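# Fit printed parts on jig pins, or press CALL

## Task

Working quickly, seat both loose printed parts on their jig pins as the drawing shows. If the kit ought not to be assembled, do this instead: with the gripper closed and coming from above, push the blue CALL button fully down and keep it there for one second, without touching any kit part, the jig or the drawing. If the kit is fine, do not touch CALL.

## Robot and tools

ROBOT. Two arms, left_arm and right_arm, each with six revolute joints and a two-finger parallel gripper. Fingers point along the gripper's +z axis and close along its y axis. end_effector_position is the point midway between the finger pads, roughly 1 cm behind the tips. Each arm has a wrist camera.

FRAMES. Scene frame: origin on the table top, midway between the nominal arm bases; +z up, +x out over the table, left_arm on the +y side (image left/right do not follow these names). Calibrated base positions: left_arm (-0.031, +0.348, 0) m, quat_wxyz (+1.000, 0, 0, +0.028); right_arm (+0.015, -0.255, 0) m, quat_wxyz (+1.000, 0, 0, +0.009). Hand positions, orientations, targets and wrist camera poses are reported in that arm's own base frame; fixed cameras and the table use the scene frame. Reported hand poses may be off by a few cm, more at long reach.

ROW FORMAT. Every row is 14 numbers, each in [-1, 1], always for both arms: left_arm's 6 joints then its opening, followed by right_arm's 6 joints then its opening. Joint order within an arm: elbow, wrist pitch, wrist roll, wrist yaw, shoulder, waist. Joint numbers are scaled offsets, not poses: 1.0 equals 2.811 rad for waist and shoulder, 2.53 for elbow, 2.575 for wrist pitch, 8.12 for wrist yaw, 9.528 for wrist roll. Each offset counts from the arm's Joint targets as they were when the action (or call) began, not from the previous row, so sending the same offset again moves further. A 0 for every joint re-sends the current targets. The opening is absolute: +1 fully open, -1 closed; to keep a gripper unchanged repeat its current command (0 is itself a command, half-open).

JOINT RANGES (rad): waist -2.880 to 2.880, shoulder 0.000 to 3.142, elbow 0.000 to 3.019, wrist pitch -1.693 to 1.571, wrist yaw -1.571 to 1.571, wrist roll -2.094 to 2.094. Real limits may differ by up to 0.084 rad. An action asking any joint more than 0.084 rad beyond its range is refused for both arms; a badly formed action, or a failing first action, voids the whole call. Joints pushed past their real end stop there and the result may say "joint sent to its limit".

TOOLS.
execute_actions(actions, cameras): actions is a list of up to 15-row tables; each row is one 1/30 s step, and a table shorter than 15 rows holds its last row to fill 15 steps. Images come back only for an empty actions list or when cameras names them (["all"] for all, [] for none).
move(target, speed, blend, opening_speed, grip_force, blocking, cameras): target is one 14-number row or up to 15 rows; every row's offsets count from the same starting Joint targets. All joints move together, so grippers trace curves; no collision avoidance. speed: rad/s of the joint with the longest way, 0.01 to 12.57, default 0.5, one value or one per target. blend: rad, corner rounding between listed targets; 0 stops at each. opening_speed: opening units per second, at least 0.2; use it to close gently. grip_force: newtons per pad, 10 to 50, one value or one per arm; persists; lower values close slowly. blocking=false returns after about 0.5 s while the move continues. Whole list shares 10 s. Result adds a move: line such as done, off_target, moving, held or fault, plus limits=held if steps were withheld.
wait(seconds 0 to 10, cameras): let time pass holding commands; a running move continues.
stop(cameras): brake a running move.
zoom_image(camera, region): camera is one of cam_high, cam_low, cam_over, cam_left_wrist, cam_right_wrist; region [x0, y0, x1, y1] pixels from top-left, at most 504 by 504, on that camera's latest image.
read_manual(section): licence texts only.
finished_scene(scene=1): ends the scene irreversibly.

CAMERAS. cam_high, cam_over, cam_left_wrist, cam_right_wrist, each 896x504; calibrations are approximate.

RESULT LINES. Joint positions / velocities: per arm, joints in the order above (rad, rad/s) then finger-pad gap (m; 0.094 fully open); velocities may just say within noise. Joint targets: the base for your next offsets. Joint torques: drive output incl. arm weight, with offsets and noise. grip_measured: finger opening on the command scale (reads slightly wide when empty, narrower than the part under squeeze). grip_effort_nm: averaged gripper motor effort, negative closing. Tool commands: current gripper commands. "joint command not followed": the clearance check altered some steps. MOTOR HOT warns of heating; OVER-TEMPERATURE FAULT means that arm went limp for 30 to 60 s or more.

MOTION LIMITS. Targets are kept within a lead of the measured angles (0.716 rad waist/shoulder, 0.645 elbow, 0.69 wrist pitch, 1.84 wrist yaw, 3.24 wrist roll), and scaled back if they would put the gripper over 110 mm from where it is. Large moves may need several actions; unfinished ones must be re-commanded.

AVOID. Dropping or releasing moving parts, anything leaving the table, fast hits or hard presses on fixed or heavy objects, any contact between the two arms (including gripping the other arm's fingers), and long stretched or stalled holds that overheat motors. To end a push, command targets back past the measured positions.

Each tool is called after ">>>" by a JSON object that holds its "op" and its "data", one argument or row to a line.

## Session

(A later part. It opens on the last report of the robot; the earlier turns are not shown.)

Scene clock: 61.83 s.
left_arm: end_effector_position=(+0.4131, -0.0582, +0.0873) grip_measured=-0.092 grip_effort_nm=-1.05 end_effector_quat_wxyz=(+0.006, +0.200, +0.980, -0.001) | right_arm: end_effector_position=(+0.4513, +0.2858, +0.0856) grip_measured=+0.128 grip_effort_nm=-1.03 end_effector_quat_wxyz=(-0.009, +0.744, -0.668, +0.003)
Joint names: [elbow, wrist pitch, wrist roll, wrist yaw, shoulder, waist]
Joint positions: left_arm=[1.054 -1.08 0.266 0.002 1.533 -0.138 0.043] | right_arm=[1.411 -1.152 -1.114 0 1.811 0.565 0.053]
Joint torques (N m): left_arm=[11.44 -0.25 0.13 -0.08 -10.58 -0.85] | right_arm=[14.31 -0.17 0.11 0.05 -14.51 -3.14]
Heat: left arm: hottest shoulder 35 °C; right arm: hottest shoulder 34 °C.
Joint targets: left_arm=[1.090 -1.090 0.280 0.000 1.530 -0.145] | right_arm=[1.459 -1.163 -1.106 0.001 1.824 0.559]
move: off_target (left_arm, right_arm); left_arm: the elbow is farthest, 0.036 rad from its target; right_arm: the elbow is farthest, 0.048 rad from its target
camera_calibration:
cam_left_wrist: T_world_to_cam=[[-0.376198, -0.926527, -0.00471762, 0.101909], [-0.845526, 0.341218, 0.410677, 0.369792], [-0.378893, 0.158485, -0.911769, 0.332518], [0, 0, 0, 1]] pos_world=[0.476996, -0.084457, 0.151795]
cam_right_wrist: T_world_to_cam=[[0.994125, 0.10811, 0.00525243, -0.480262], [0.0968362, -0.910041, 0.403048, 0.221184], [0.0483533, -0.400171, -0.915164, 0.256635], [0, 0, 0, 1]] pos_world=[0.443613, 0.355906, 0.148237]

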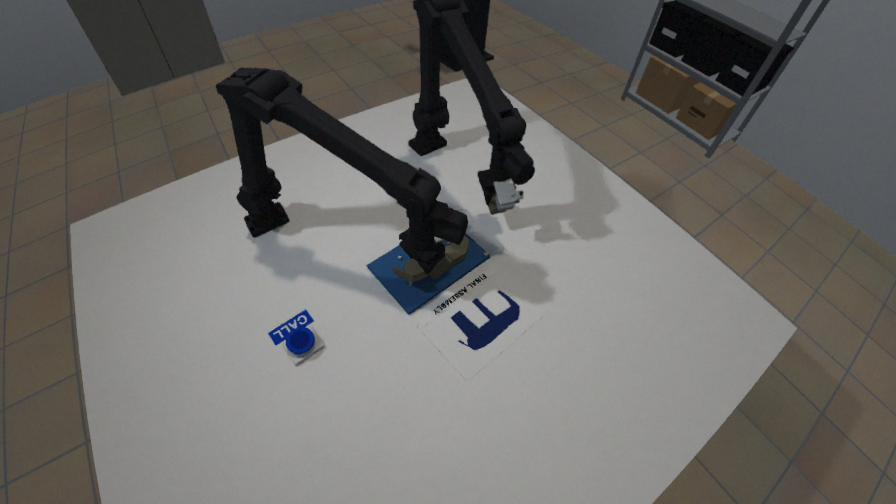

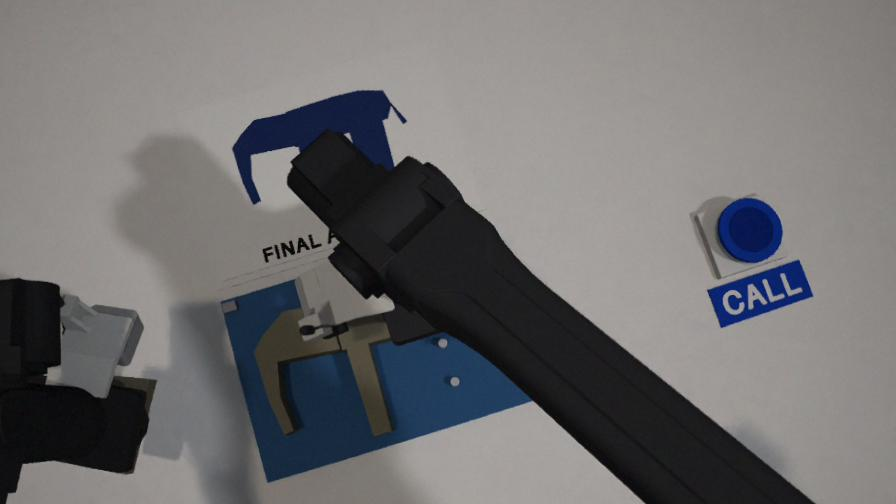

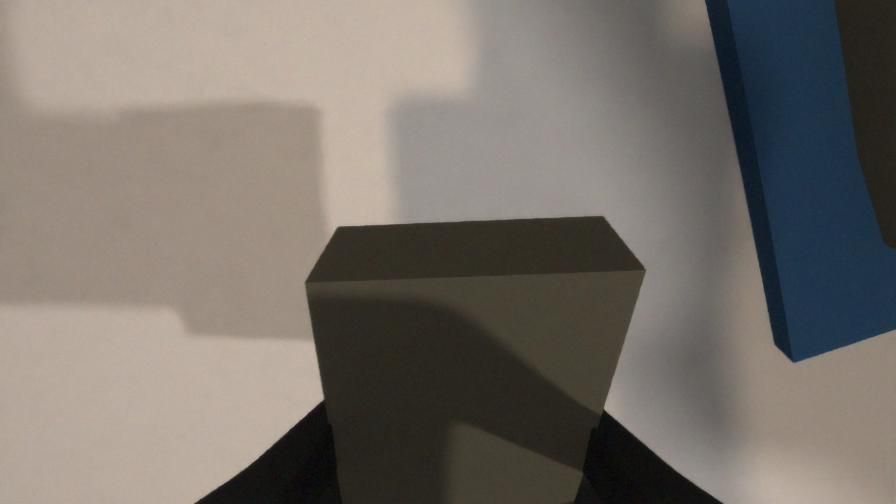

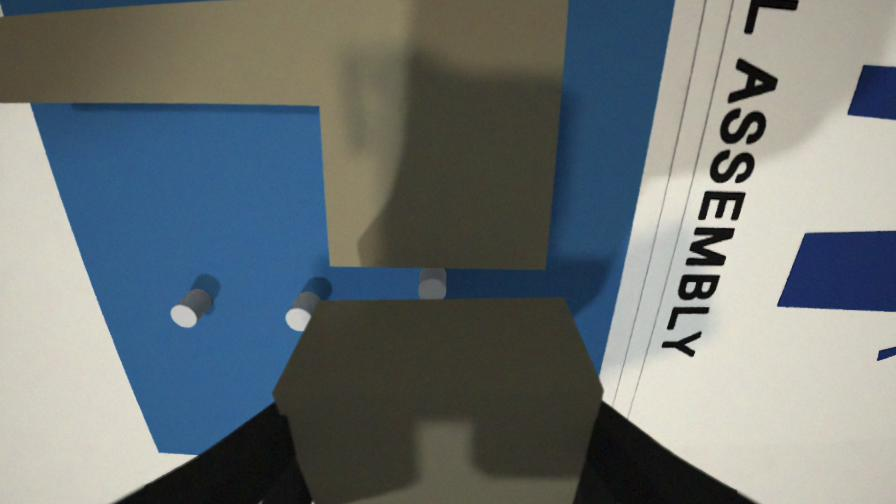

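>>> {"op": "move", "data": {
  "target": [0, 0, 0, 0, 0, 0, -0.22, -0.0324, 0.0268, 0.0036, 0, 0.0146, 0.0053, 0.06],
  "speed": 0.3,
  "cameras": ["cam_right_wrist"]
}}

>>> {"op": "zoom_image", "data": {
  "camera": "cam_right_wrist",
  "region": [220, 240, 660, 490]
}}

Scene clock: 73.43 s.
left_arm: end_effector_position=(+0.4131, -0.0582, +0.0873) grip_measured=-0.092 grip_effort_nm=-1.05 end_effector_quat_wxyz=(+0.006, +0.200, +0.980, -0.001) | right_arm: end_effector_position=(+0.4550, +0.2879, +0.0696) grip_measured=+0.128 grip_effort_nm=-1.03 end_effector_quat_wxyz=(-0.012, +0.735, -0.678, +0.004)
Joint names: [elbow, wrist pitch, wrist roll, wrist yaw, shoulder, waist]
Joint positions: left_arm=[1.054 -1.08 0.266 0.002 1.533 -0.138 0.043] | right_arm=[1.398 -1.11 -1.087 0.001 1.833 0.565 0.053]
Joint torques (N m): left_arm=[11.51 -0.13 0.13 -0.1 -10.93 -0.44] | right_arm=[7.76 0.8 0.18 0.01 -13.22 -2.02]
Heat: left arm: hottest shoulder 35 °C; right arm: hottest shoulder 35 °C.
Joint targets: left_arm=[1.090 -1.090 0.280 0.000 1.530 -0.145] | right_arm=[1.377 -1.094 -1.072 0.000 1.865 0.574]
move: off_target (left_arm); left_arm: the elbow is farthest, 0.036 rad from its target
camera_calibration:
cam_right_wrist: T_world_to_cam=[[0.99661, 0.0813955, 0.0119824, -0.478046], [0.0698067, -0.913664, 0.40043, 0.242733], [0.0435411, -0.398236, -0.916249, 0.244377], [0, 0, 0, 1]] pos_world=[0.44884, 0.358007, 0.132441]
Images, in order (width x height): cam_right_wrist 896x504.

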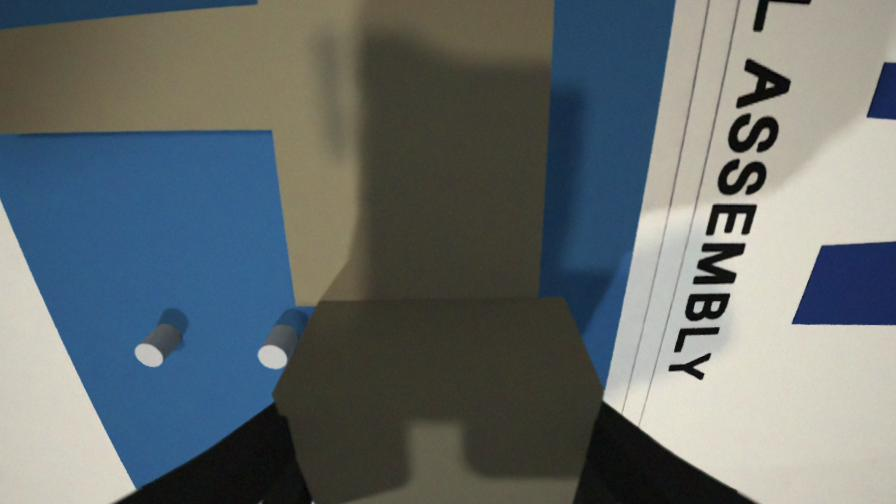

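Scaled by 1.145.

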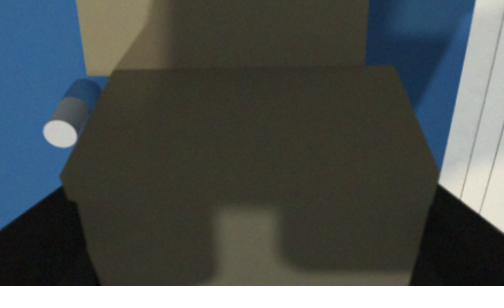

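>>> {"op": "move", "data": {
  "target": [
    [0, 0, 0, 0, 0, 0, -0.22, 0.0413, -0.0439, 0, 0, -0.0203, 0, 0.06],
    [0, 0, 0, 0, 0, 0, -0.22, 0.0079, -0.0167, 0, 0, -0.0075, 0, 0.06]
  ],
  "speed": 0.4,
  "cameras": ["cam_right_wrist"]
}}

>>> {"op": "zoom_image", "data": {
  "camera": "cam_right_wrist",
  "region": [220, 210, 660, 460]
}}

Scene clock: 79.47 s.
left_arm: end_effector_position=(+0.4131, -0.0582, +0.0873) grip_measured=-0.092 grip_effort_nm=-1.05 end_effector_quat_wxyz=(+0.006, +0.200, +0.980, -0.001) | right_arm: end_effector_position=(+0.4483, +0.2837, +0.0736) grip_measured=+0.128 grip_effort_nm=-1.03 end_effector_quat_wxyz=(+0.002, +0.734, -0.679, +0.000)
Joint names: [elbow, wrist pitch, wrist roll, wrist yaw, shoulder, waist]
Joint positions: left_arm=[1.054 -1.08 0.266 0.002 1.533 -0.138 0.043] | right_arm=[1.402 -1.149 -1.083 0.001 1.828 0.565 0.053]
Joint torques (N m): left_arm=[11.54 -0.14 0.11 -0.1 -10.4 0.26] | right_arm=[9.21 0.58 0.16 0.01 -14.51 -2.14]
Heat: left arm: hottest shoulder 35 °C; right arm: hottest shoulder 35 °C.
Joint targets: left_arm=[1.090 -1.090 0.280 0.000 1.530 -0.145] | right_arm=[1.397 -1.137 -1.072 0.000 1.844 0.574]
move: off_target (left_arm); left_arm: the elbow is farthest, 0.036 rad from its target
camera_calibration:
cam_right_wrist: T_world_to_cam=[[0.996854, 0.0779491, -0.0143288, -0.46829], [0.0768953, -0.907446, 0.413073, 0.231934], [0.0191961, -0.412876, -0.910585, 0.261309], [0, 0, 0, 1]] pos_world=[0.443967, 0.354859, 0.135429]
Images, in order (width x height): cam_right_wrist 896x504.

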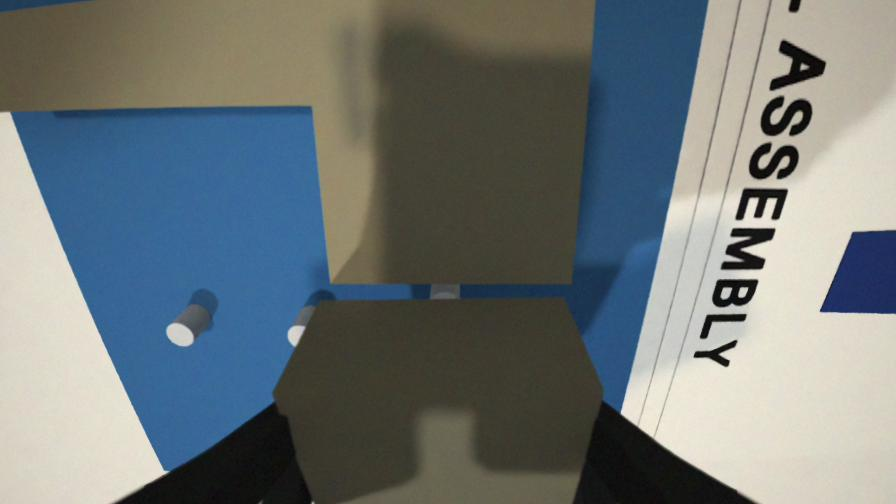

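Scaled by 1.145.

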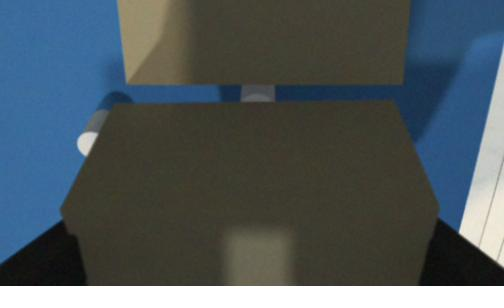

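>>> {"op": "move", "data": {
  "target": [0, 0, 0, 0, 0, 0, -0.22, -0.0078, 0.0185, 0.00115, 0, 0.0085, 0, 0.06],
  "speed": 0.2,
  "cameras": ["cam_right_wrist"]
}}

>>> {"op": "zoom_image", "data": {
  "camera": "cam_right_wrist",
  "region": [220, 210, 660, 460]
}}

Scene clock: 82.87 s.
left_arm: end_effector_position=(+0.4131, -0.0582, +0.0873) grip_measured=-0.092 grip_effort_nm=-1.05 end_effector_quat_wxyz=(+0.006, +0.200, +0.980, -0.001) | right_arm: end_effector_position=(+0.4503, +0.2849, +0.0552) grip_measured=+0.128 grip_effort_nm=-1.03 end_effector_quat_wxyz=(+0.000, +0.731, -0.683, +0.001)
Joint names: [elbow, wrist pitch, wrist roll, wrist yaw, shoulder, waist]
Joint positions: left_arm=[1.054 -1.08 0.266 0.002 1.533 -0.138 0.043] | right_arm=[1.382 -1.101 -1.074 0.001 1.851 0.565 0.053]
Joint torques (N m): left_arm=[11.7 -0.01 0.15 -0.1 -10.81 -0.15] | right_arm=[9.02 0.57 0.12 0.02 -14.51 -1.96]
Heat: left arm: hottest shoulder 35 °C; right arm: hottest shoulder 35 °C.
Joint targets: left_arm=[1.090 -1.090 0.280 0.000 1.530 -0.145] | right_arm=[1.377 -1.089 -1.061 0.000 1.868 0.574]
move: off_target (left_arm); left_arm: the elbow is farthest, 0.036 rad from its target
camera_calibration:
cam_right_wrist: T_world_to_cam=[[0.997628, 0.0681557, -0.00964237, -0.468348], [0.0660928, -0.909309, 0.410839, 0.245932], [0.0192331, -0.410501, -0.911657, 0.244373], [0, 0, 0, 1]] pos_world=[0.446282, 0.355865, 0.11723]
Images, in order (width x height): cam_right_wrist 896x504.

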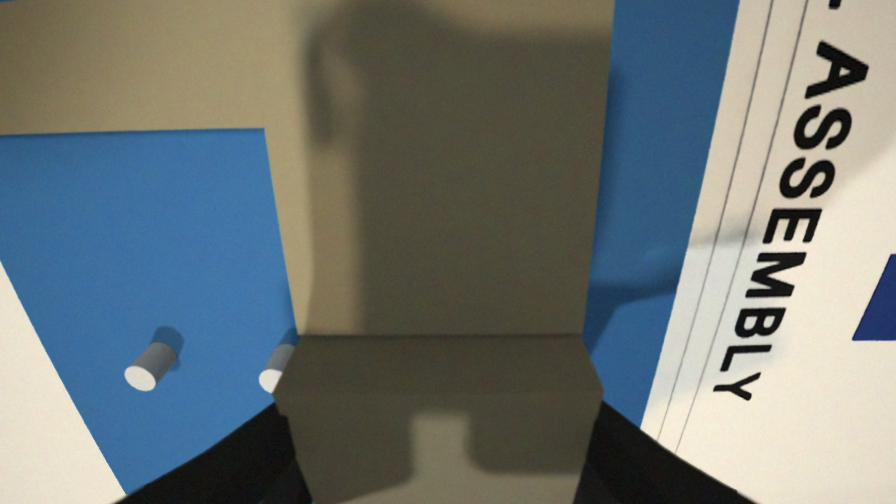

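Scaled by 1.145.

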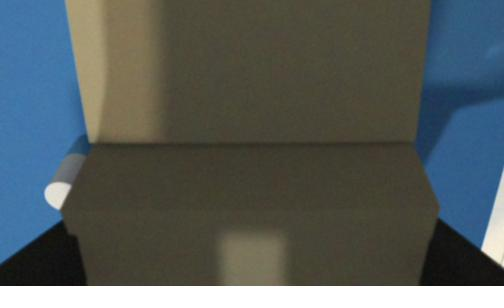

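>>> {"op": "move", "data": {
  "target": [0, 0, 0, 0, 0, 0, -0.22, -0.0036, 0.0078, 0, 0, 0.0042, 0, 0.06],
  "speed": 0.1,
  "cameras": ["cam_right_wrist"]
}}

Scene clock: 86.80 s.
left_arm: end_effector_position=(+0.4131, -0.0582, +0.0873) grip_measured=-0.092 grip_effort_nm=-1.05 end_effector_quat_wxyz=(+0.006, +0.200, +0.980, -0.001) | right_arm: end_effector_position=(+0.4516, +0.2857, +0.0508) grip_measured=+0.128 grip_effort_nm=-1.03 end_effector_quat_wxyz=(-0.004, +0.731, -0.683, +0.002)
Joint names: [elbow, wrist pitch, wrist roll, wrist yaw, shoulder, waist]
Joint positions: left_arm=[1.054 -1.08 0.266 0.002 1.533 -0.138 0.043] | right_arm=[1.376 -1.083 -1.073 0.001 1.856 0.565 0.053]
Joint torques (N m): left_arm=[11.49 -0.16 0.12 -0.09 -10.17 -0.5] | right_arm=[8.59 0.69 0.15 0.01 -13.98 -2.02]
Heat: left arm: hottest shoulder 35 °C; right arm: hottest shoulder 35 °C.
Joint targets: left_arm=[1.090 -1.090 0.280 0.000 1.530 -0.145] | right_arm=[1.368 -1.070 -1.061 0.000 1.879 0.574]
move: off_target (left_arm); left_arm: the elbow is farthest, 0.036 rad from its target
camera_calibration:
cam_right_wrist: T_world_to_cam=[[0.997718, 0.0674268, -0.00356687, -0.469912], [0.0630172, -0.910896, 0.407796, 0.25043], [0.0242473, -0.40709, -0.913066, 0.237479], [0, 0, 0, 1]] pos_world=[0.4473, 0.356475, 0.113033]
Images, in order (width x height): cam_right_wrist 896x504.

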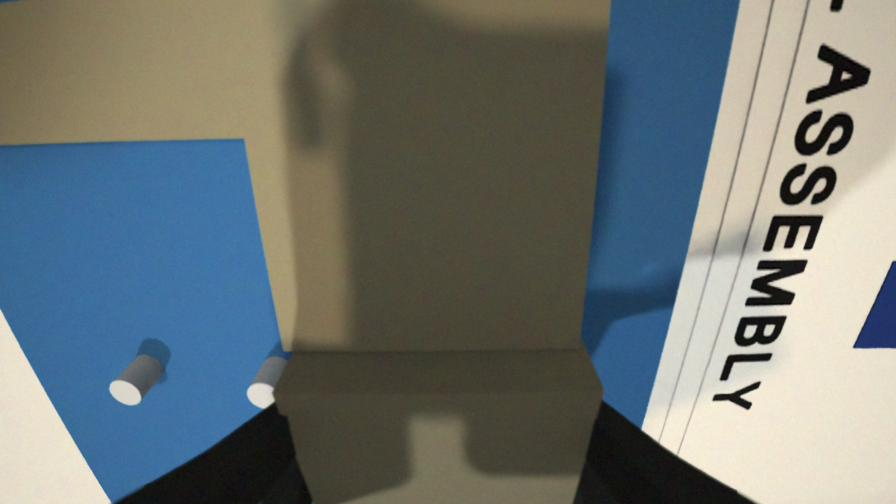

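>>> {"op": "zoom_image", "data": {
  "camera": "cam_right_wrist",
  "region": [260, 300, 440, 420]
}}

>>> {"op": "zoom_image", "data": {
  "camera": "cam_right_wrist",
  "region": [440, 300, 620, 420]
}}

>>> {"op": "zoom_image", "data": {
  "camera": "cam_over",
  "region": [310, 260, 430, 380]
}}

Scaled by 2.800.

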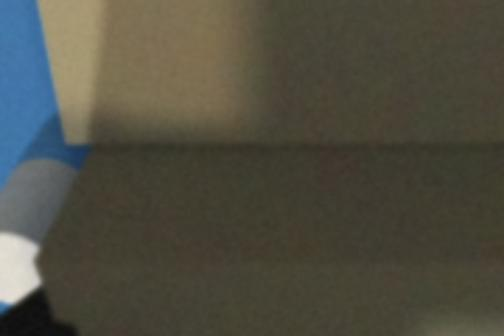

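Scaled by 2.800.

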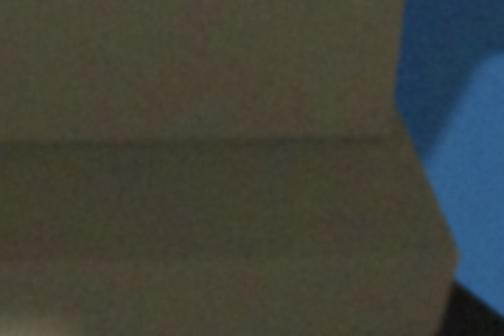

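This scene's latest camera images include none from cam_over. They are from: cam_right_wrist. cam_over's image comes with the result of a call that names it in "cameras".

>>> {"op": "move", "data": {
  "target": [
    [0, 0, 0, 0, 0, 0, -0.22, 0.0314, -0.0303, 0, 0, -0.0157, 0.0006, 0.06],
    [0, 0, 0, 0, 0, 0, -0.22, 0.0034, -0.0064, 0, 0, -0.0029, 0.0006, 0.06]
  ],
  "speed": 0.3,
  "cameras": ["cam_right_wrist"]
}}

>>> {"op": "zoom_image", "data": {
  "camera": "cam_right_wrist",
  "region": [250, 290, 440, 420]
}}

>>> {"op": "zoom_image", "data": {
  "camera": "cam_right_wrist",
  "region": [440, 290, 630, 420]
}}

Scene clock: 93.33 s.
left_arm: end_effector_position=(+0.4131, -0.0582, +0.0873) grip_measured=-0.092 grip_effort_nm=-1.05 end_effector_quat_wxyz=(+0.006, +0.200, +0.980, -0.001) | right_arm: end_effector_position=(+0.4507, +0.2859, +0.0546) grip_measured=+0.128 grip_effort_nm=-1.03 end_effector_quat_wxyz=(-0.001, +0.731, -0.683, +0.002)
Joint names: [elbow, wrist pitch, wrist roll, wrist yaw, shoulder, waist]
Joint positions: left_arm=[1.054 -1.08 0.266 0.002 1.533 -0.138 0.043] | right_arm=[1.383 -1.098 -1.071 0.002 1.852 0.567 0.053]
Joint torques (N m): left_arm=[11.55 -0.14 0.14 -0.07 -10.81 -0.15] | right_arm=[8.92 0.75 0.14 -0.03 -14.27 -2.02]
Heat: left arm: hottest shoulder 35 °C; right arm: hottest shoulder 35 °C.
Joint targets: left_arm=[1.090 -1.090 0.280 0.000 1.530 -0.145] | right_arm=[1.377 -1.086 -1.061 0.000 1.871 0.576]
move: off_target (left_arm); left_arm: the elbow is farthest, 0.036 rad from its target
camera_calibration:
cam_right_wrist: T_world_to_cam=[[0.997704, 0.0673516, -0.00705749, -0.468777], [0.0643025, -0.909502, 0.410696, 0.247953], [0.0212422, -0.410207, -0.911745, 0.24324], [0, 0, 0, 1]] pos_world=[0.44659, 0.356865, 0.116631]
Images, in order (width x height): cam_right_wrist 896x504.

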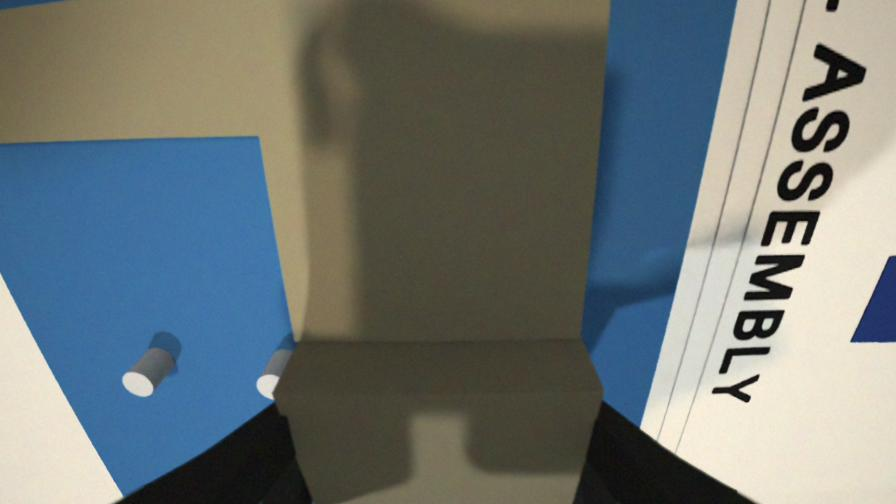

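Scaled by 2.653.

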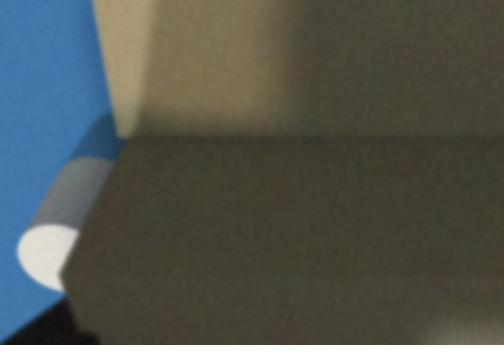

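Scaled by 2.653.

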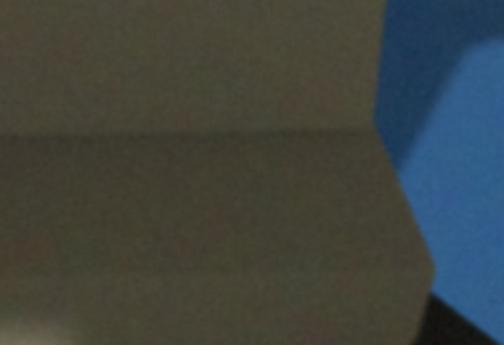

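>>> {"op": "move", "data": {
  "target": [0, 0, 0, 0, 0, 0, -0.22, -0.0057, 0.0103, 0, 0, 0.0054, 0, 0.06],
  "speed": 0.12,
  "cameras": ["cam_right_wrist"]
}}

>>> {"op": "zoom_image", "data": {
  "camera": "cam_right_wrist",
  "region": [240, 290, 640, 420]
}}

Scene clock: 96.17 s.
left_arm: end_effector_position=(+0.4131, -0.0582, +0.0873) grip_measured=-0.092 grip_effort_nm=-1.05 end_effector_quat_wxyz=(+0.006, +0.200, +0.980, -0.001) | right_arm: end_effector_position=(+0.4515, +0.2864, +0.0506) grip_measured=+0.128 grip_effort_nm=-1.03 end_effector_quat_wxyz=(-0.004, +0.730, -0.683, +0.002)
Joint names: [elbow, wrist pitch, wrist roll, wrist yaw, shoulder, waist]
Joint positions: left_arm=[1.054 -1.08 0.266 0.002 1.533 -0.138 0.043] | right_arm=[1.376 -1.082 -1.07 0.002 1.856 0.567 0.053]
Joint torques (N m): left_arm=[11.33 -0.2 0.15 -0.04 -11.16 -0.38] | right_arm=[8.14 0.96 0.12 -0.03 -13.45 -2.02]
Heat: left arm: hottest shoulder 35 °C; right arm: hottest shoulder 35 °C.
Joint targets: left_arm=[1.090 -1.090 0.280 0.000 1.530 -0.145] | right_arm=[1.362 -1.059 -1.061 0.000 1.887 0.576]
move: off_target (left_arm); left_arm: the elbow is farthest, 0.036 rad from its target
camera_calibration:
cam_right_wrist: T_world_to_cam=[[0.997778, 0.0666018, -0.00201833, -0.469778], [0.0616211, -0.910789, 0.408248, 0.25178], [0.0253518, -0.407465, -0.912869, 0.237241], [0, 0, 0, 1]] pos_world=[0.447205, 0.357274, 0.112834]
Images, in order (width x height): cam_right_wrist 896x504.

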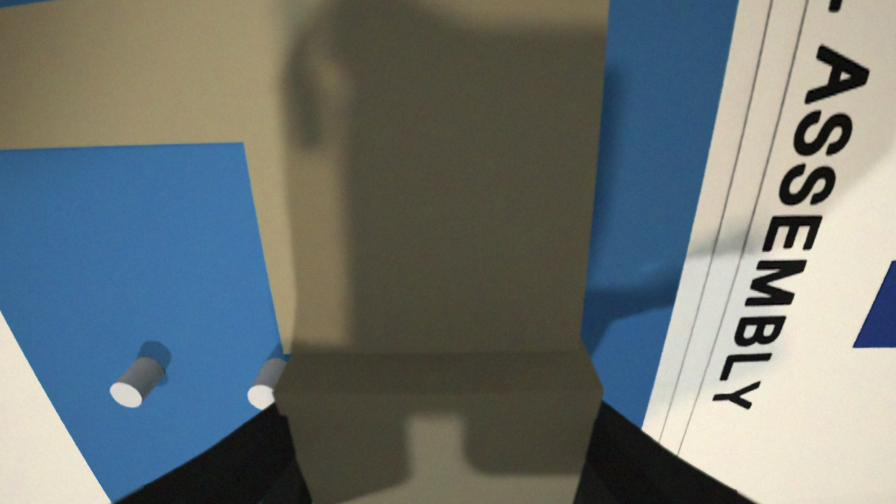

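Scaled by 1.260.

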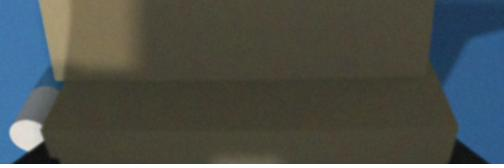

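>>> {"op": "move", "data": {
  "target": [
    [0, 0, 0, 0, 0, 0, -0.22, 0.0316, -0.0328, 0, 0, -0.0185, -0.0066, 0.06],
    [0, 0, 0, 0, 0, 0, -0.22, 0.0044, -0.0110, 0, 0, -0.0062, -0.0066, 0.06],
    [0, 0, 0, 0, 0, 0, -0.22, -0.0010, -0.0001, 0, 0, -0.0011, -0.0066, 0.06]
  ],
  "speed": [0.3, 0.3, 0.12],
  "cameras": ["cam_right_wrist"]
}}

>>> {"op": "zoom_image", "data": {
  "camera": "cam_right_wrist",
  "region": [240, 290, 440, 420]
}}

>>> {"op": "zoom_image", "data": {
  "camera": "cam_right_wrist",
  "region": [440, 290, 640, 420]
}}

Scene clock: 103.67 s.
left_arm: end_effector_position=(+0.4131, -0.0582, +0.0873) grip_measured=-0.092 grip_effort_nm=-1.05 end_effector_quat_wxyz=(+0.006, +0.200, +0.980, -0.001) | right_arm: end_effector_position=(+0.4495, +0.2837, +0.0416) grip_measured=+0.128 grip_effort_nm=-1.03 end_effector_quat_wxyz=(+0.001, +0.729, -0.684, +0.001)
Joint names: [elbow, wrist pitch, wrist roll, wrist yaw, shoulder, waist]
Joint positions: left_arm=[1.054 -1.08 0.266 0.002 1.533 -0.138 0.043] | right_arm=[1.365 -1.072 -1.07 0.002 1.866 0.565 0.053]
Joint torques (N m): left_arm=[11.43 0.05 0.17 -0.13 -10.29 -0.09] | right_arm=[8.83 0.61 0.13 -0.03 -14.51 -3.25]
Heat: left arm: hottest shoulder 35 °C; right arm: hottest shoulder 35 °C.
Joint targets: left_arm=[1.090 -1.090 0.280 0.000 1.530 -0.145] | right_arm=[1.360 -1.060 -1.061 0.000 1.883 0.557]
move: off_target (left_arm); left_arm: the elbow is farthest, 0.036 rad from its target
camera_calibration:
cam_right_wrist: T_world_to_cam=[[0.997885, 0.0639416, -0.0117444, -0.466508], [0.0630765, -0.908515, 0.413064, 0.251497], [0.015742, -0.412931, -0.910626, 0.233787], [0, 0, 0, 1]] pos_world=[0.445978, 0.354856, 0.103529]
Images, in order (width x height): cam_right_wrist 896x504.

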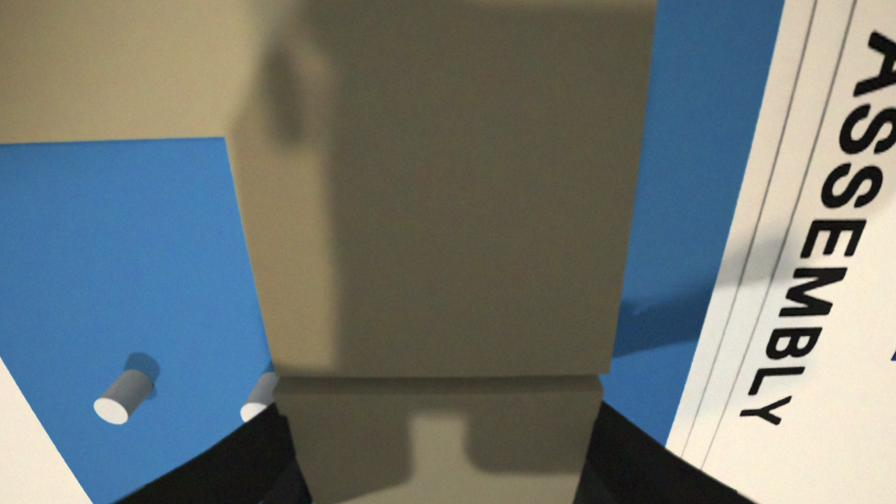

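Scaled by 2.520.

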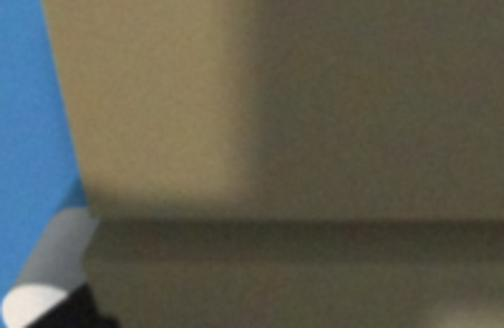

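Scaled by 2.520.

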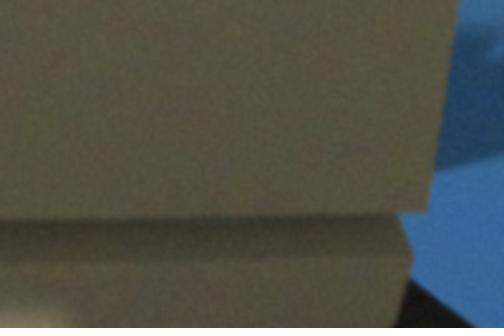

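>>> {"op": "move", "data": {
  "target": [0, 0, 0, 0, 0, 0, -0.22, -0.0016, 0.0030, 0, 0, 0.0015, 0, 0.06],
  "speed": 0.1,
  "cameras": []
}}

Scene clock: 106.13 s.
left_arm: end_effector_position=(+0.4131, -0.0582, +0.0873) grip_measured=-0.092 grip_effort_nm=-1.05 end_effector_quat_wxyz=(+0.006, +0.200, +0.980, -0.001) | right_arm: end_effector_position=(+0.4512, +0.2847, +0.0416) grip_measured=+0.128 grip_effort_nm=-1.03 end_effector_quat_wxyz=(-0.003, +0.729, -0.684, +0.002)
Joint names: [elbow, wrist pitch, wrist roll, wrist yaw, shoulder, waist]
Joint positions: left_arm=[1.054 -1.08 0.266 0.002 1.533 -0.138 0.043] | right_arm=[1.365 -1.064 -1.07 0.002 1.866 0.565 0.053]
Joint torques (N m): left_arm=[11.64 -0.24 0.13 -0.07 -10.4 -0.15] | right_arm=[8.44 0.61 0.13 -0.02 -14.1 -3.19]
Heat: left arm: hottest shoulder 35 °C; right arm: hottest shoulder 35 °C.
Joint targets: left_arm=[1.090 -1.090 0.280 0.000 1.530 -0.145] | right_arm=[1.356 -1.052 -1.061 0.001 1.888 0.557]
move: off_target (left_arm); left_arm: the elbow is farthest, 0.036 rad from its target
No camera images: "cameras" was empty.

>>> {"op": "move", "data": {
  "target": [
    [0, 0, 0, 0, 0, 0, -0.22, 0.0170, -0.0082, 0, 0, -0.0078, 0, 0.5],
    [0, 0, 0, 0, 0, 0, -0.22, 0.0643, -0.0814, 0, 0, -0.0366, 0, 0.5],
    [0.1609, 0.7860, 0, 0, 0.0791, -0.1765, -0.22, -0.0617, -0.1934, 0, 0, -0.2448, -0.3049, 0.5]
  ],
  "speed": [0.3, 0.4, 1.5],
  "blend": [0, 0.05, 0],
  "opening_speed": 2.0,
  "cameras": ["cam_high", "cam_over"]
}}

>>> {"op": "zoom_image", "data": {
  "camera": "cam_over",
  "region": [310, 260, 560, 440]
}}

Scene clock: 123.17 s.
left_arm: end_effector_position=(+0.5762, -0.4356, +0.5204) grip_measured=-0.092 grip_effort_nm=-1.05 end_effector_quat_wxyz=(+0.870, +0.205, +0.415, -0.168) | right_arm: end_effector_position=(+0.3256, -0.0988, +0.2633) grip_measured=+0.498 grip_effort_nm=0.09 end_effector_quat_wxyz=(+0.015, -0.379, +0.925, -0.013)
Joint names: [elbow, wrist pitch, wrist roll, wrist yaw, shoulder, waist]
Joint positions: left_arm=[1.442 0.91 0.266 0.002 1.743 -0.646 0.043] | right_arm=[1.209 -1.539 -1.07 0.001 1.202 -0.293 0.07]
Joint torques (N m): left_arm=[14.68 2.3 0.17 -0.11 -15.74 0.97] | right_arm=[9.85 -0.13 0.13 0.01 -7.18 -3.14]
Heat: left arm: hottest shoulder 35 °C; right arm: hottest shoulder 36 °C.
Joint targets: left_arm=[1.497 0.934 0.280 0.000 1.752 -0.641] | right_arm=[1.200 -1.550 -1.061 0.000 1.199 -0.300]
move: off_target (left_arm); left_arm: the elbow is farthest, 0.055 rad from its target
Images, in order (width x height): cam_high 896x504, cam_over 896x504.

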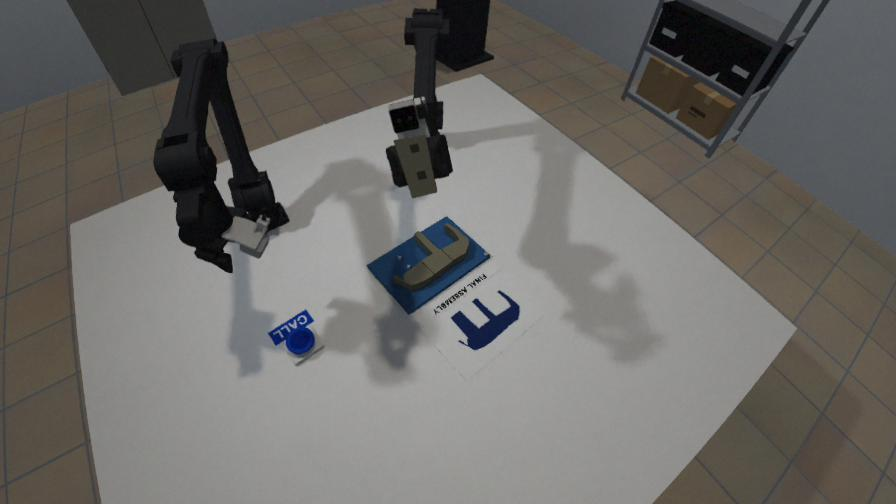

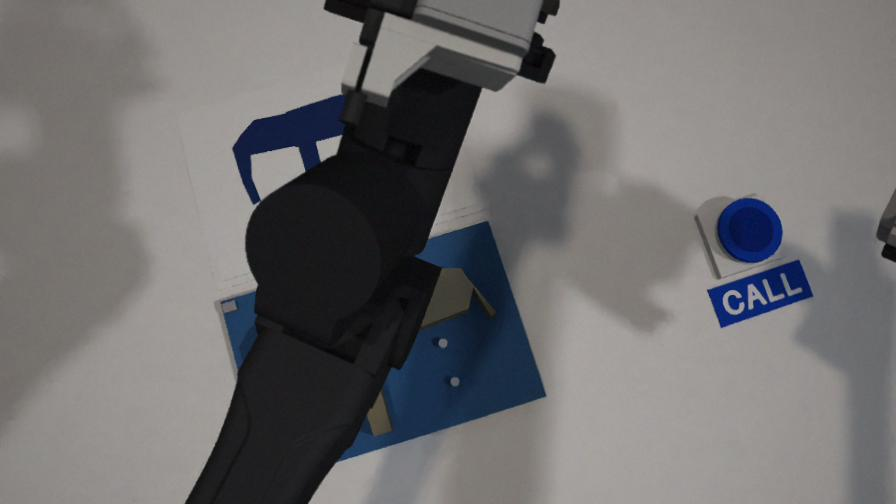

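Scaled by 2.016.

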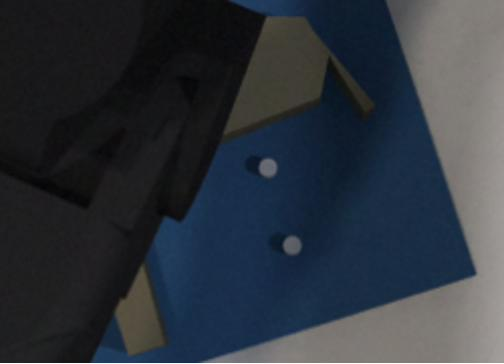

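>>> {"op": "zoom_image", "data": {
  "camera": "cam_high",
  "region": [370, 90, 470, 210]
}}

>>> {"op": "zoom_image", "data": {
  "camera": "cam_high",
  "region": [390, 130, 445, 200]
}}

>>> {"op": "zoom_image", "data": {
  "camera": "cam_high",
  "region": [360, 210, 500, 320]
}}

Scaled by 4.200.

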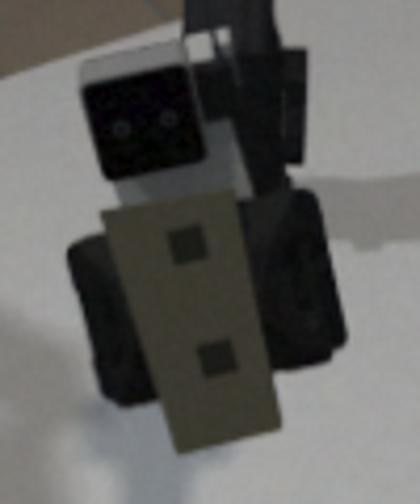

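Scaled by 7.200.

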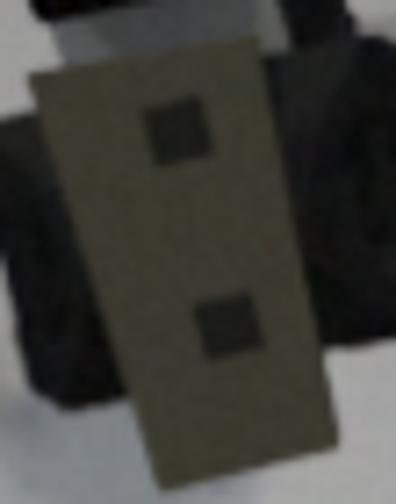

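Scaled by 3.600.

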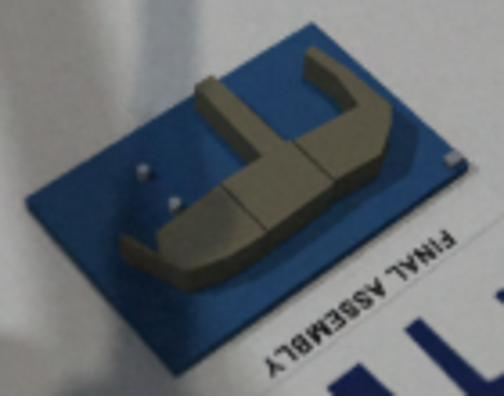

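>>> {"op": "move", "data": {
  "target": [
    [-0.0304, -0.8637, -0.1267, 0, -0.0149, -0.0690, -0.22, 0, 0, 0, 0, 0, 0, 0.5],
    [-0.0777, -0.7821, -0.1267, 0, 0.0139, -0.0690, -0.22, 0, 0, 0, 0, 0, 0, 0.5]
  ],
  "speed": [1.5, 0.4],
  "blend": [0.03, 0],
  "cameras": ["cam_left_wrist", "cam_over"]
}}

>>> {"op": "zoom_image", "data": {
  "camera": "cam_left_wrist",
  "region": [230, 0, 680, 300]
}}

Scene clock: 132.50 s.
left_arm: end_effector_position=(+0.3385, -0.3721, +0.0561) grip_measured=-0.092 grip_effort_nm=-1.06 end_effector_quat_wxyz=(-0.006, -0.041, +0.999, +0.005) | right_arm: end_effector_position=(+0.3256, -0.0988, +0.2633) grip_measured=+0.498 grip_effort_nm=0.08 end_effector_quat_wxyz=(+0.015, -0.379, +0.925, -0.013)
Joint names: [elbow, wrist pitch, wrist roll, wrist yaw, shoulder, waist]
Joint positions: left_arm=[1.296 -1.092 -0.913 0.002 1.791 -0.831 0.043] | right_arm=[1.209 -1.539 -1.07 0.001 1.202 -0.293 0.07]
Joint torques (N m): left_arm=[8.51 0.65 -0.1 -0.14 -14.39 -0.21] | right_arm=[9.83 -0.12 0.13 0.03 -7.18 -3.19]
Heat: left arm: hottest shoulder 35 °C; right arm: hottest shoulder 35 °C.
Joint targets: left_arm=[1.301 -1.080 -0.928 0.000 1.792 -0.835] | right_arm=[1.200 -1.550 -1.061 0.000 1.199 -0.300]
move: done
camera_calibration:
cam_left_wrist: T_world_to_cam=[[0.0995235, -0.994912, -0.0156705, -0.403041], [-0.897108, -0.0965306, 0.431138, 0.280158], [-0.430457, -0.0288502, -0.90215, 0.2727], [0, 0, 0, 1]] pos_world=[0.40883, -0.366079, 0.118914]
Images, in order (width x height): cam_over 896x504, cam_left_wrist 896x504.

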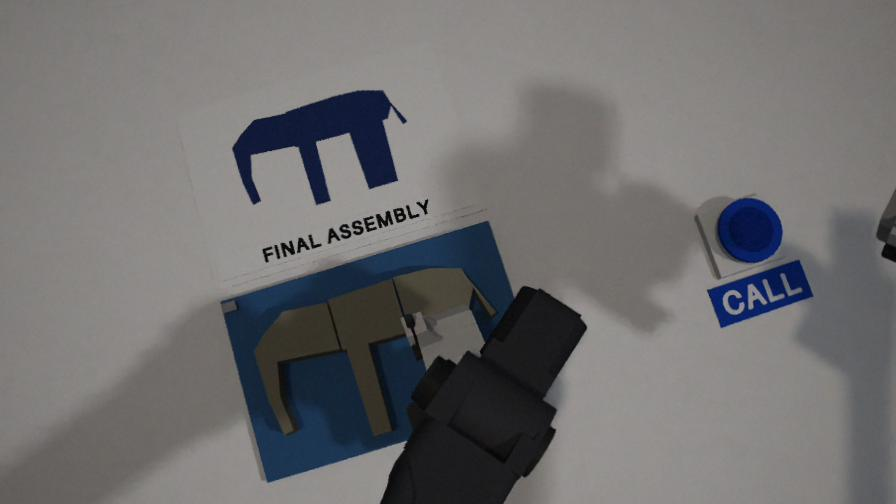

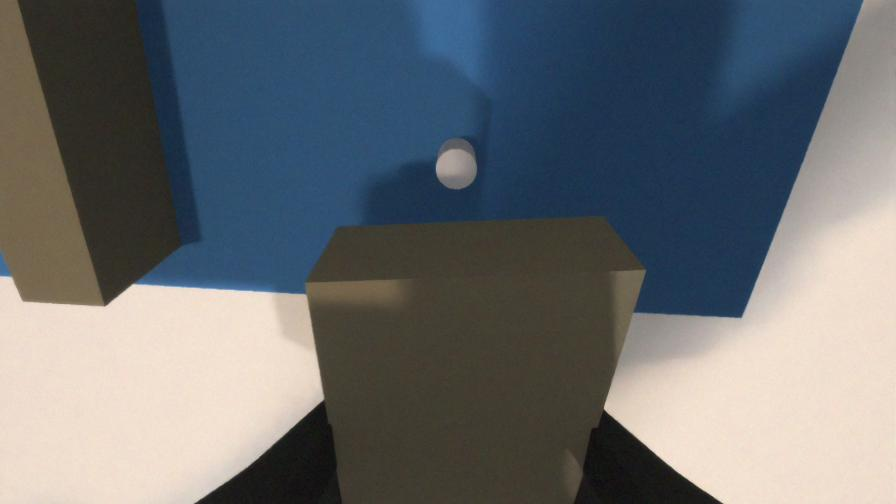

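Scaled by 1.120.

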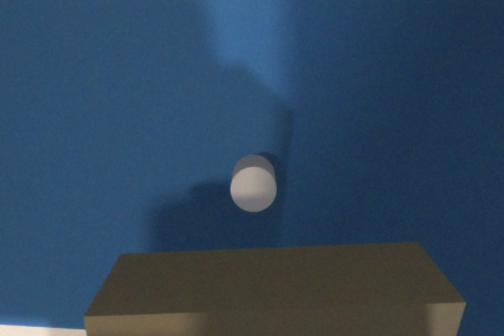

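>>> {"op": "move", "data": {
  "target": [
    [0.0806, -0.0478, 0.0129, 0, 0.0171, 0.0324, -0.22, 0, 0, 0, 0, 0, 0, 0.5],
    [0.0443, -0.0082, 0.0129, 0, 0.0288, 0.0324, -0.22, 0, 0, 0, 0, 0, 0, 0.5]
  ],
  "speed": [0.4, 0.3],
  "cameras": ["cam_left_wrist", "cam_over"]
}}

>>> {"op": "zoom_image", "data": {
  "camera": "cam_left_wrist",
  "region": [230, 50, 730, 330]
}}

Scene clock: 140.17 s.
left_arm: end_effector_position=(+0.3967, -0.3652, +0.0541) grip_measured=-0.092 grip_effort_nm=-1.05 end_effector_quat_wxyz=(-0.002, -0.038, +0.999, +0.001) | right_arm: end_effector_position=(+0.3256, -0.0988, +0.2633) grip_measured=+0.498 grip_effort_nm=0.09 end_effector_quat_wxyz=(+0.015, -0.379, +0.925, -0.013)
Joint names: [elbow, wrist pitch, wrist roll, wrist yaw, shoulder, waist]
Joint positions: left_arm=[1.408 -1.113 -0.819 0.002 1.87 -0.743 0.043] | right_arm=[1.209 -1.539 -1.07 0.001 1.202 -0.293 0.07]
Joint torques (N m): left_arm=[8.94 0.7 0.1 -0.13 -16.09 -0.21] | right_arm=[9.84 -0.12 0.13 0.01 -7.24 -3.31]
Heat: left arm: hottest shoulder 35 °C; right arm: hottest shoulder 35 °C.
Joint targets: left_arm=[1.413 -1.101 -0.805 0.000 1.872 -0.744] | right_arm=[1.200 -1.550 -1.061 0.000 1.199 -0.300]
move: done
camera_calibration:
cam_left_wrist: T_world_to_cam=[[0.0939135, -0.99556, -0.00634154, -0.400465], [-0.900749, -0.0876794, 0.425399, 0.338892], [-0.424066, -0.0342386, -0.904984, 0.29185], [0, 0, 0, 1]] pos_world=[0.466629, -0.358981, 0.117416]
Images, in order (width x height): cam_over 896x504, cam_left_wrist 896x504.

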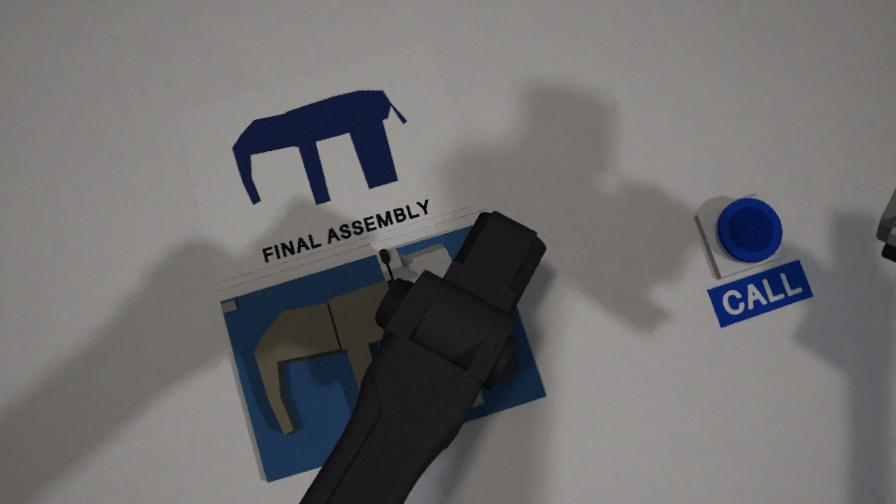

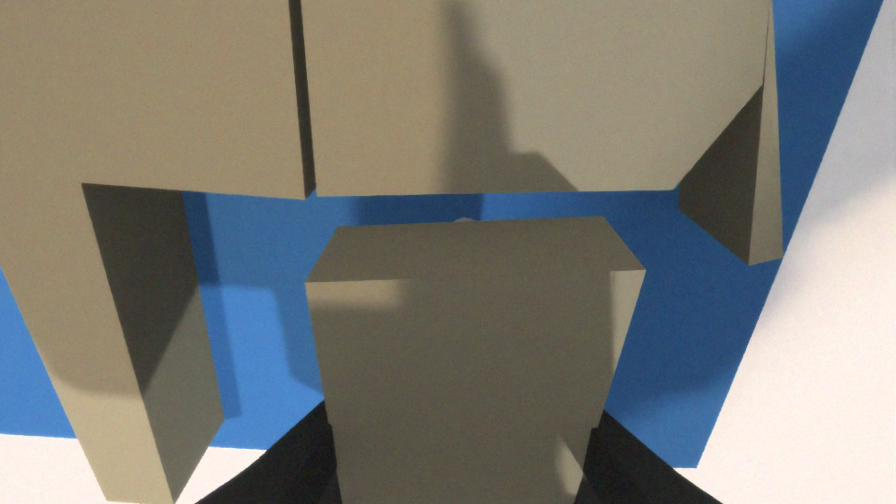

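Scaled by 1.008.

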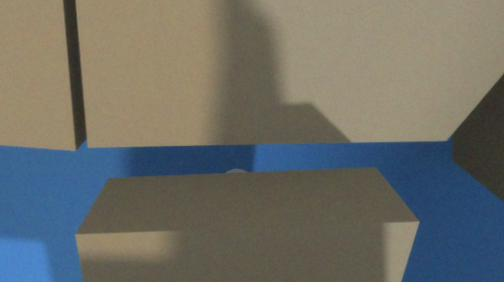

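>>> {"op": "move", "data": {
  "target": [
    [-0.0037, 0.0166, 0.00115, 0, 0.0103, 0, -0.22, 0, 0, 0, 0, 0, 0, 0.5],
    [-0.0095, 0.0294, 0.00115, 0, 0.0171, 0, -0.22, 0, 0, 0, 0, 0, 0, 0.5]
  ],
  "speed": [0.2, 0.12],
  "cameras": ["cam_left_wrist", "cam_high"]
}}

Scene clock: 146.23 s.
left_arm: end_effector_position=(+0.4024, -0.3712, +0.0319) grip_measured=-0.092 grip_effort_nm=-1.05 end_effector_quat_wxyz=(+0.006, -0.032, +0.999, -0.008) | right_arm: end_effector_position=(+0.3256, -0.0988, +0.2633) grip_measured=+0.498 grip_effort_nm=0.09 end_effector_quat_wxyz=(+0.015, -0.379, +0.925, -0.013)
Joint names: [elbow, wrist pitch, wrist roll, wrist yaw, shoulder, waist]
Joint positions: left_arm=[1.391 -1.039 -0.807 0.003 1.902 -0.743 0.043] | right_arm=[1.209 -1.539 -1.07 0.001 1.202 -0.293 0.07]
Joint torques (N m): left_arm=[8.1 0.81 0.11 -0.17 -14.56 0.97] | right_arm=[9.84 -0.14 0.13 0.02 -7.18 -3.25]
Heat: left arm: hottest shoulder 35 °C; right arm: hottest shoulder 35 °C.
Joint targets: left_arm=[1.389 -1.026 -0.794 0.000 1.921 -0.744] | right_arm=[1.200 -1.550 -1.061 0.000 1.199 -0.300]
move: done
camera_calibration:
cam_left_wrist: T_world_to_cam=[[0.0817142, -0.996567, 0.0132977, -0.403211], [-0.909318, -0.0690849, 0.410327, 0.363652], [-0.408, -0.0456214, -0.911841, 0.2635], [0, 0, 0, 1]] pos_world=[0.471132, -0.364683, 0.0964156]
Images, in order (width x height): cam_high 896x504, cam_left_wrist 896x504.

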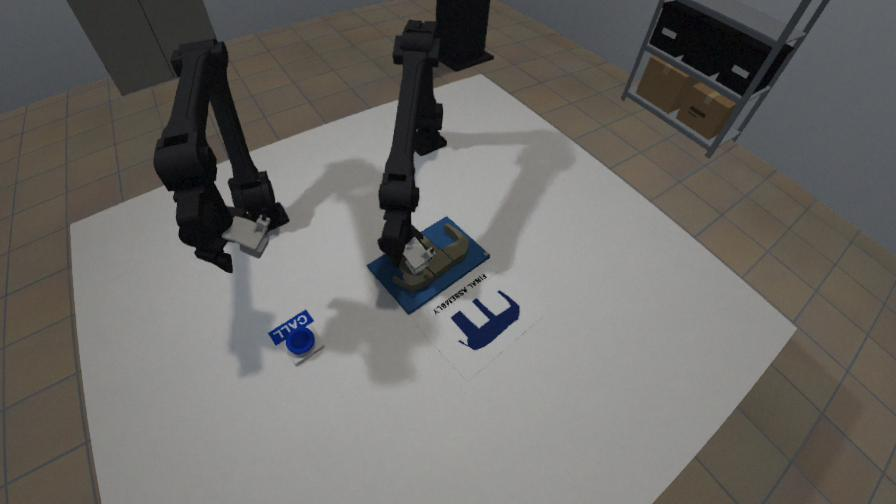

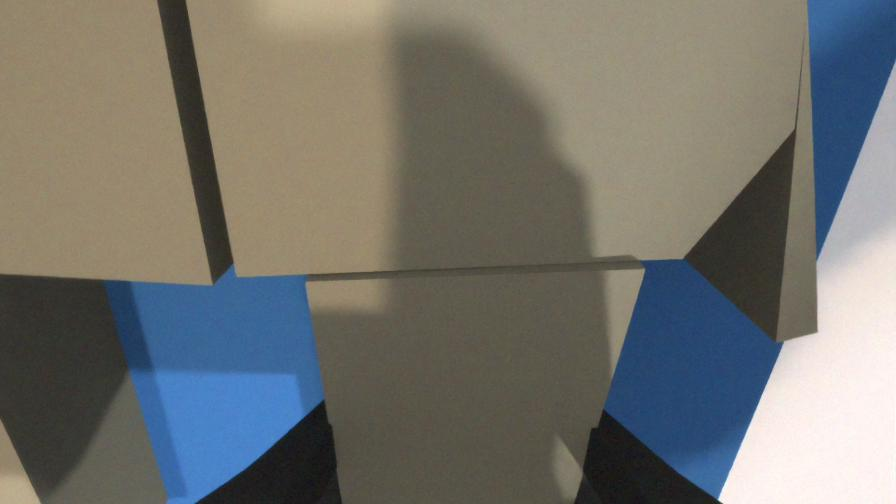

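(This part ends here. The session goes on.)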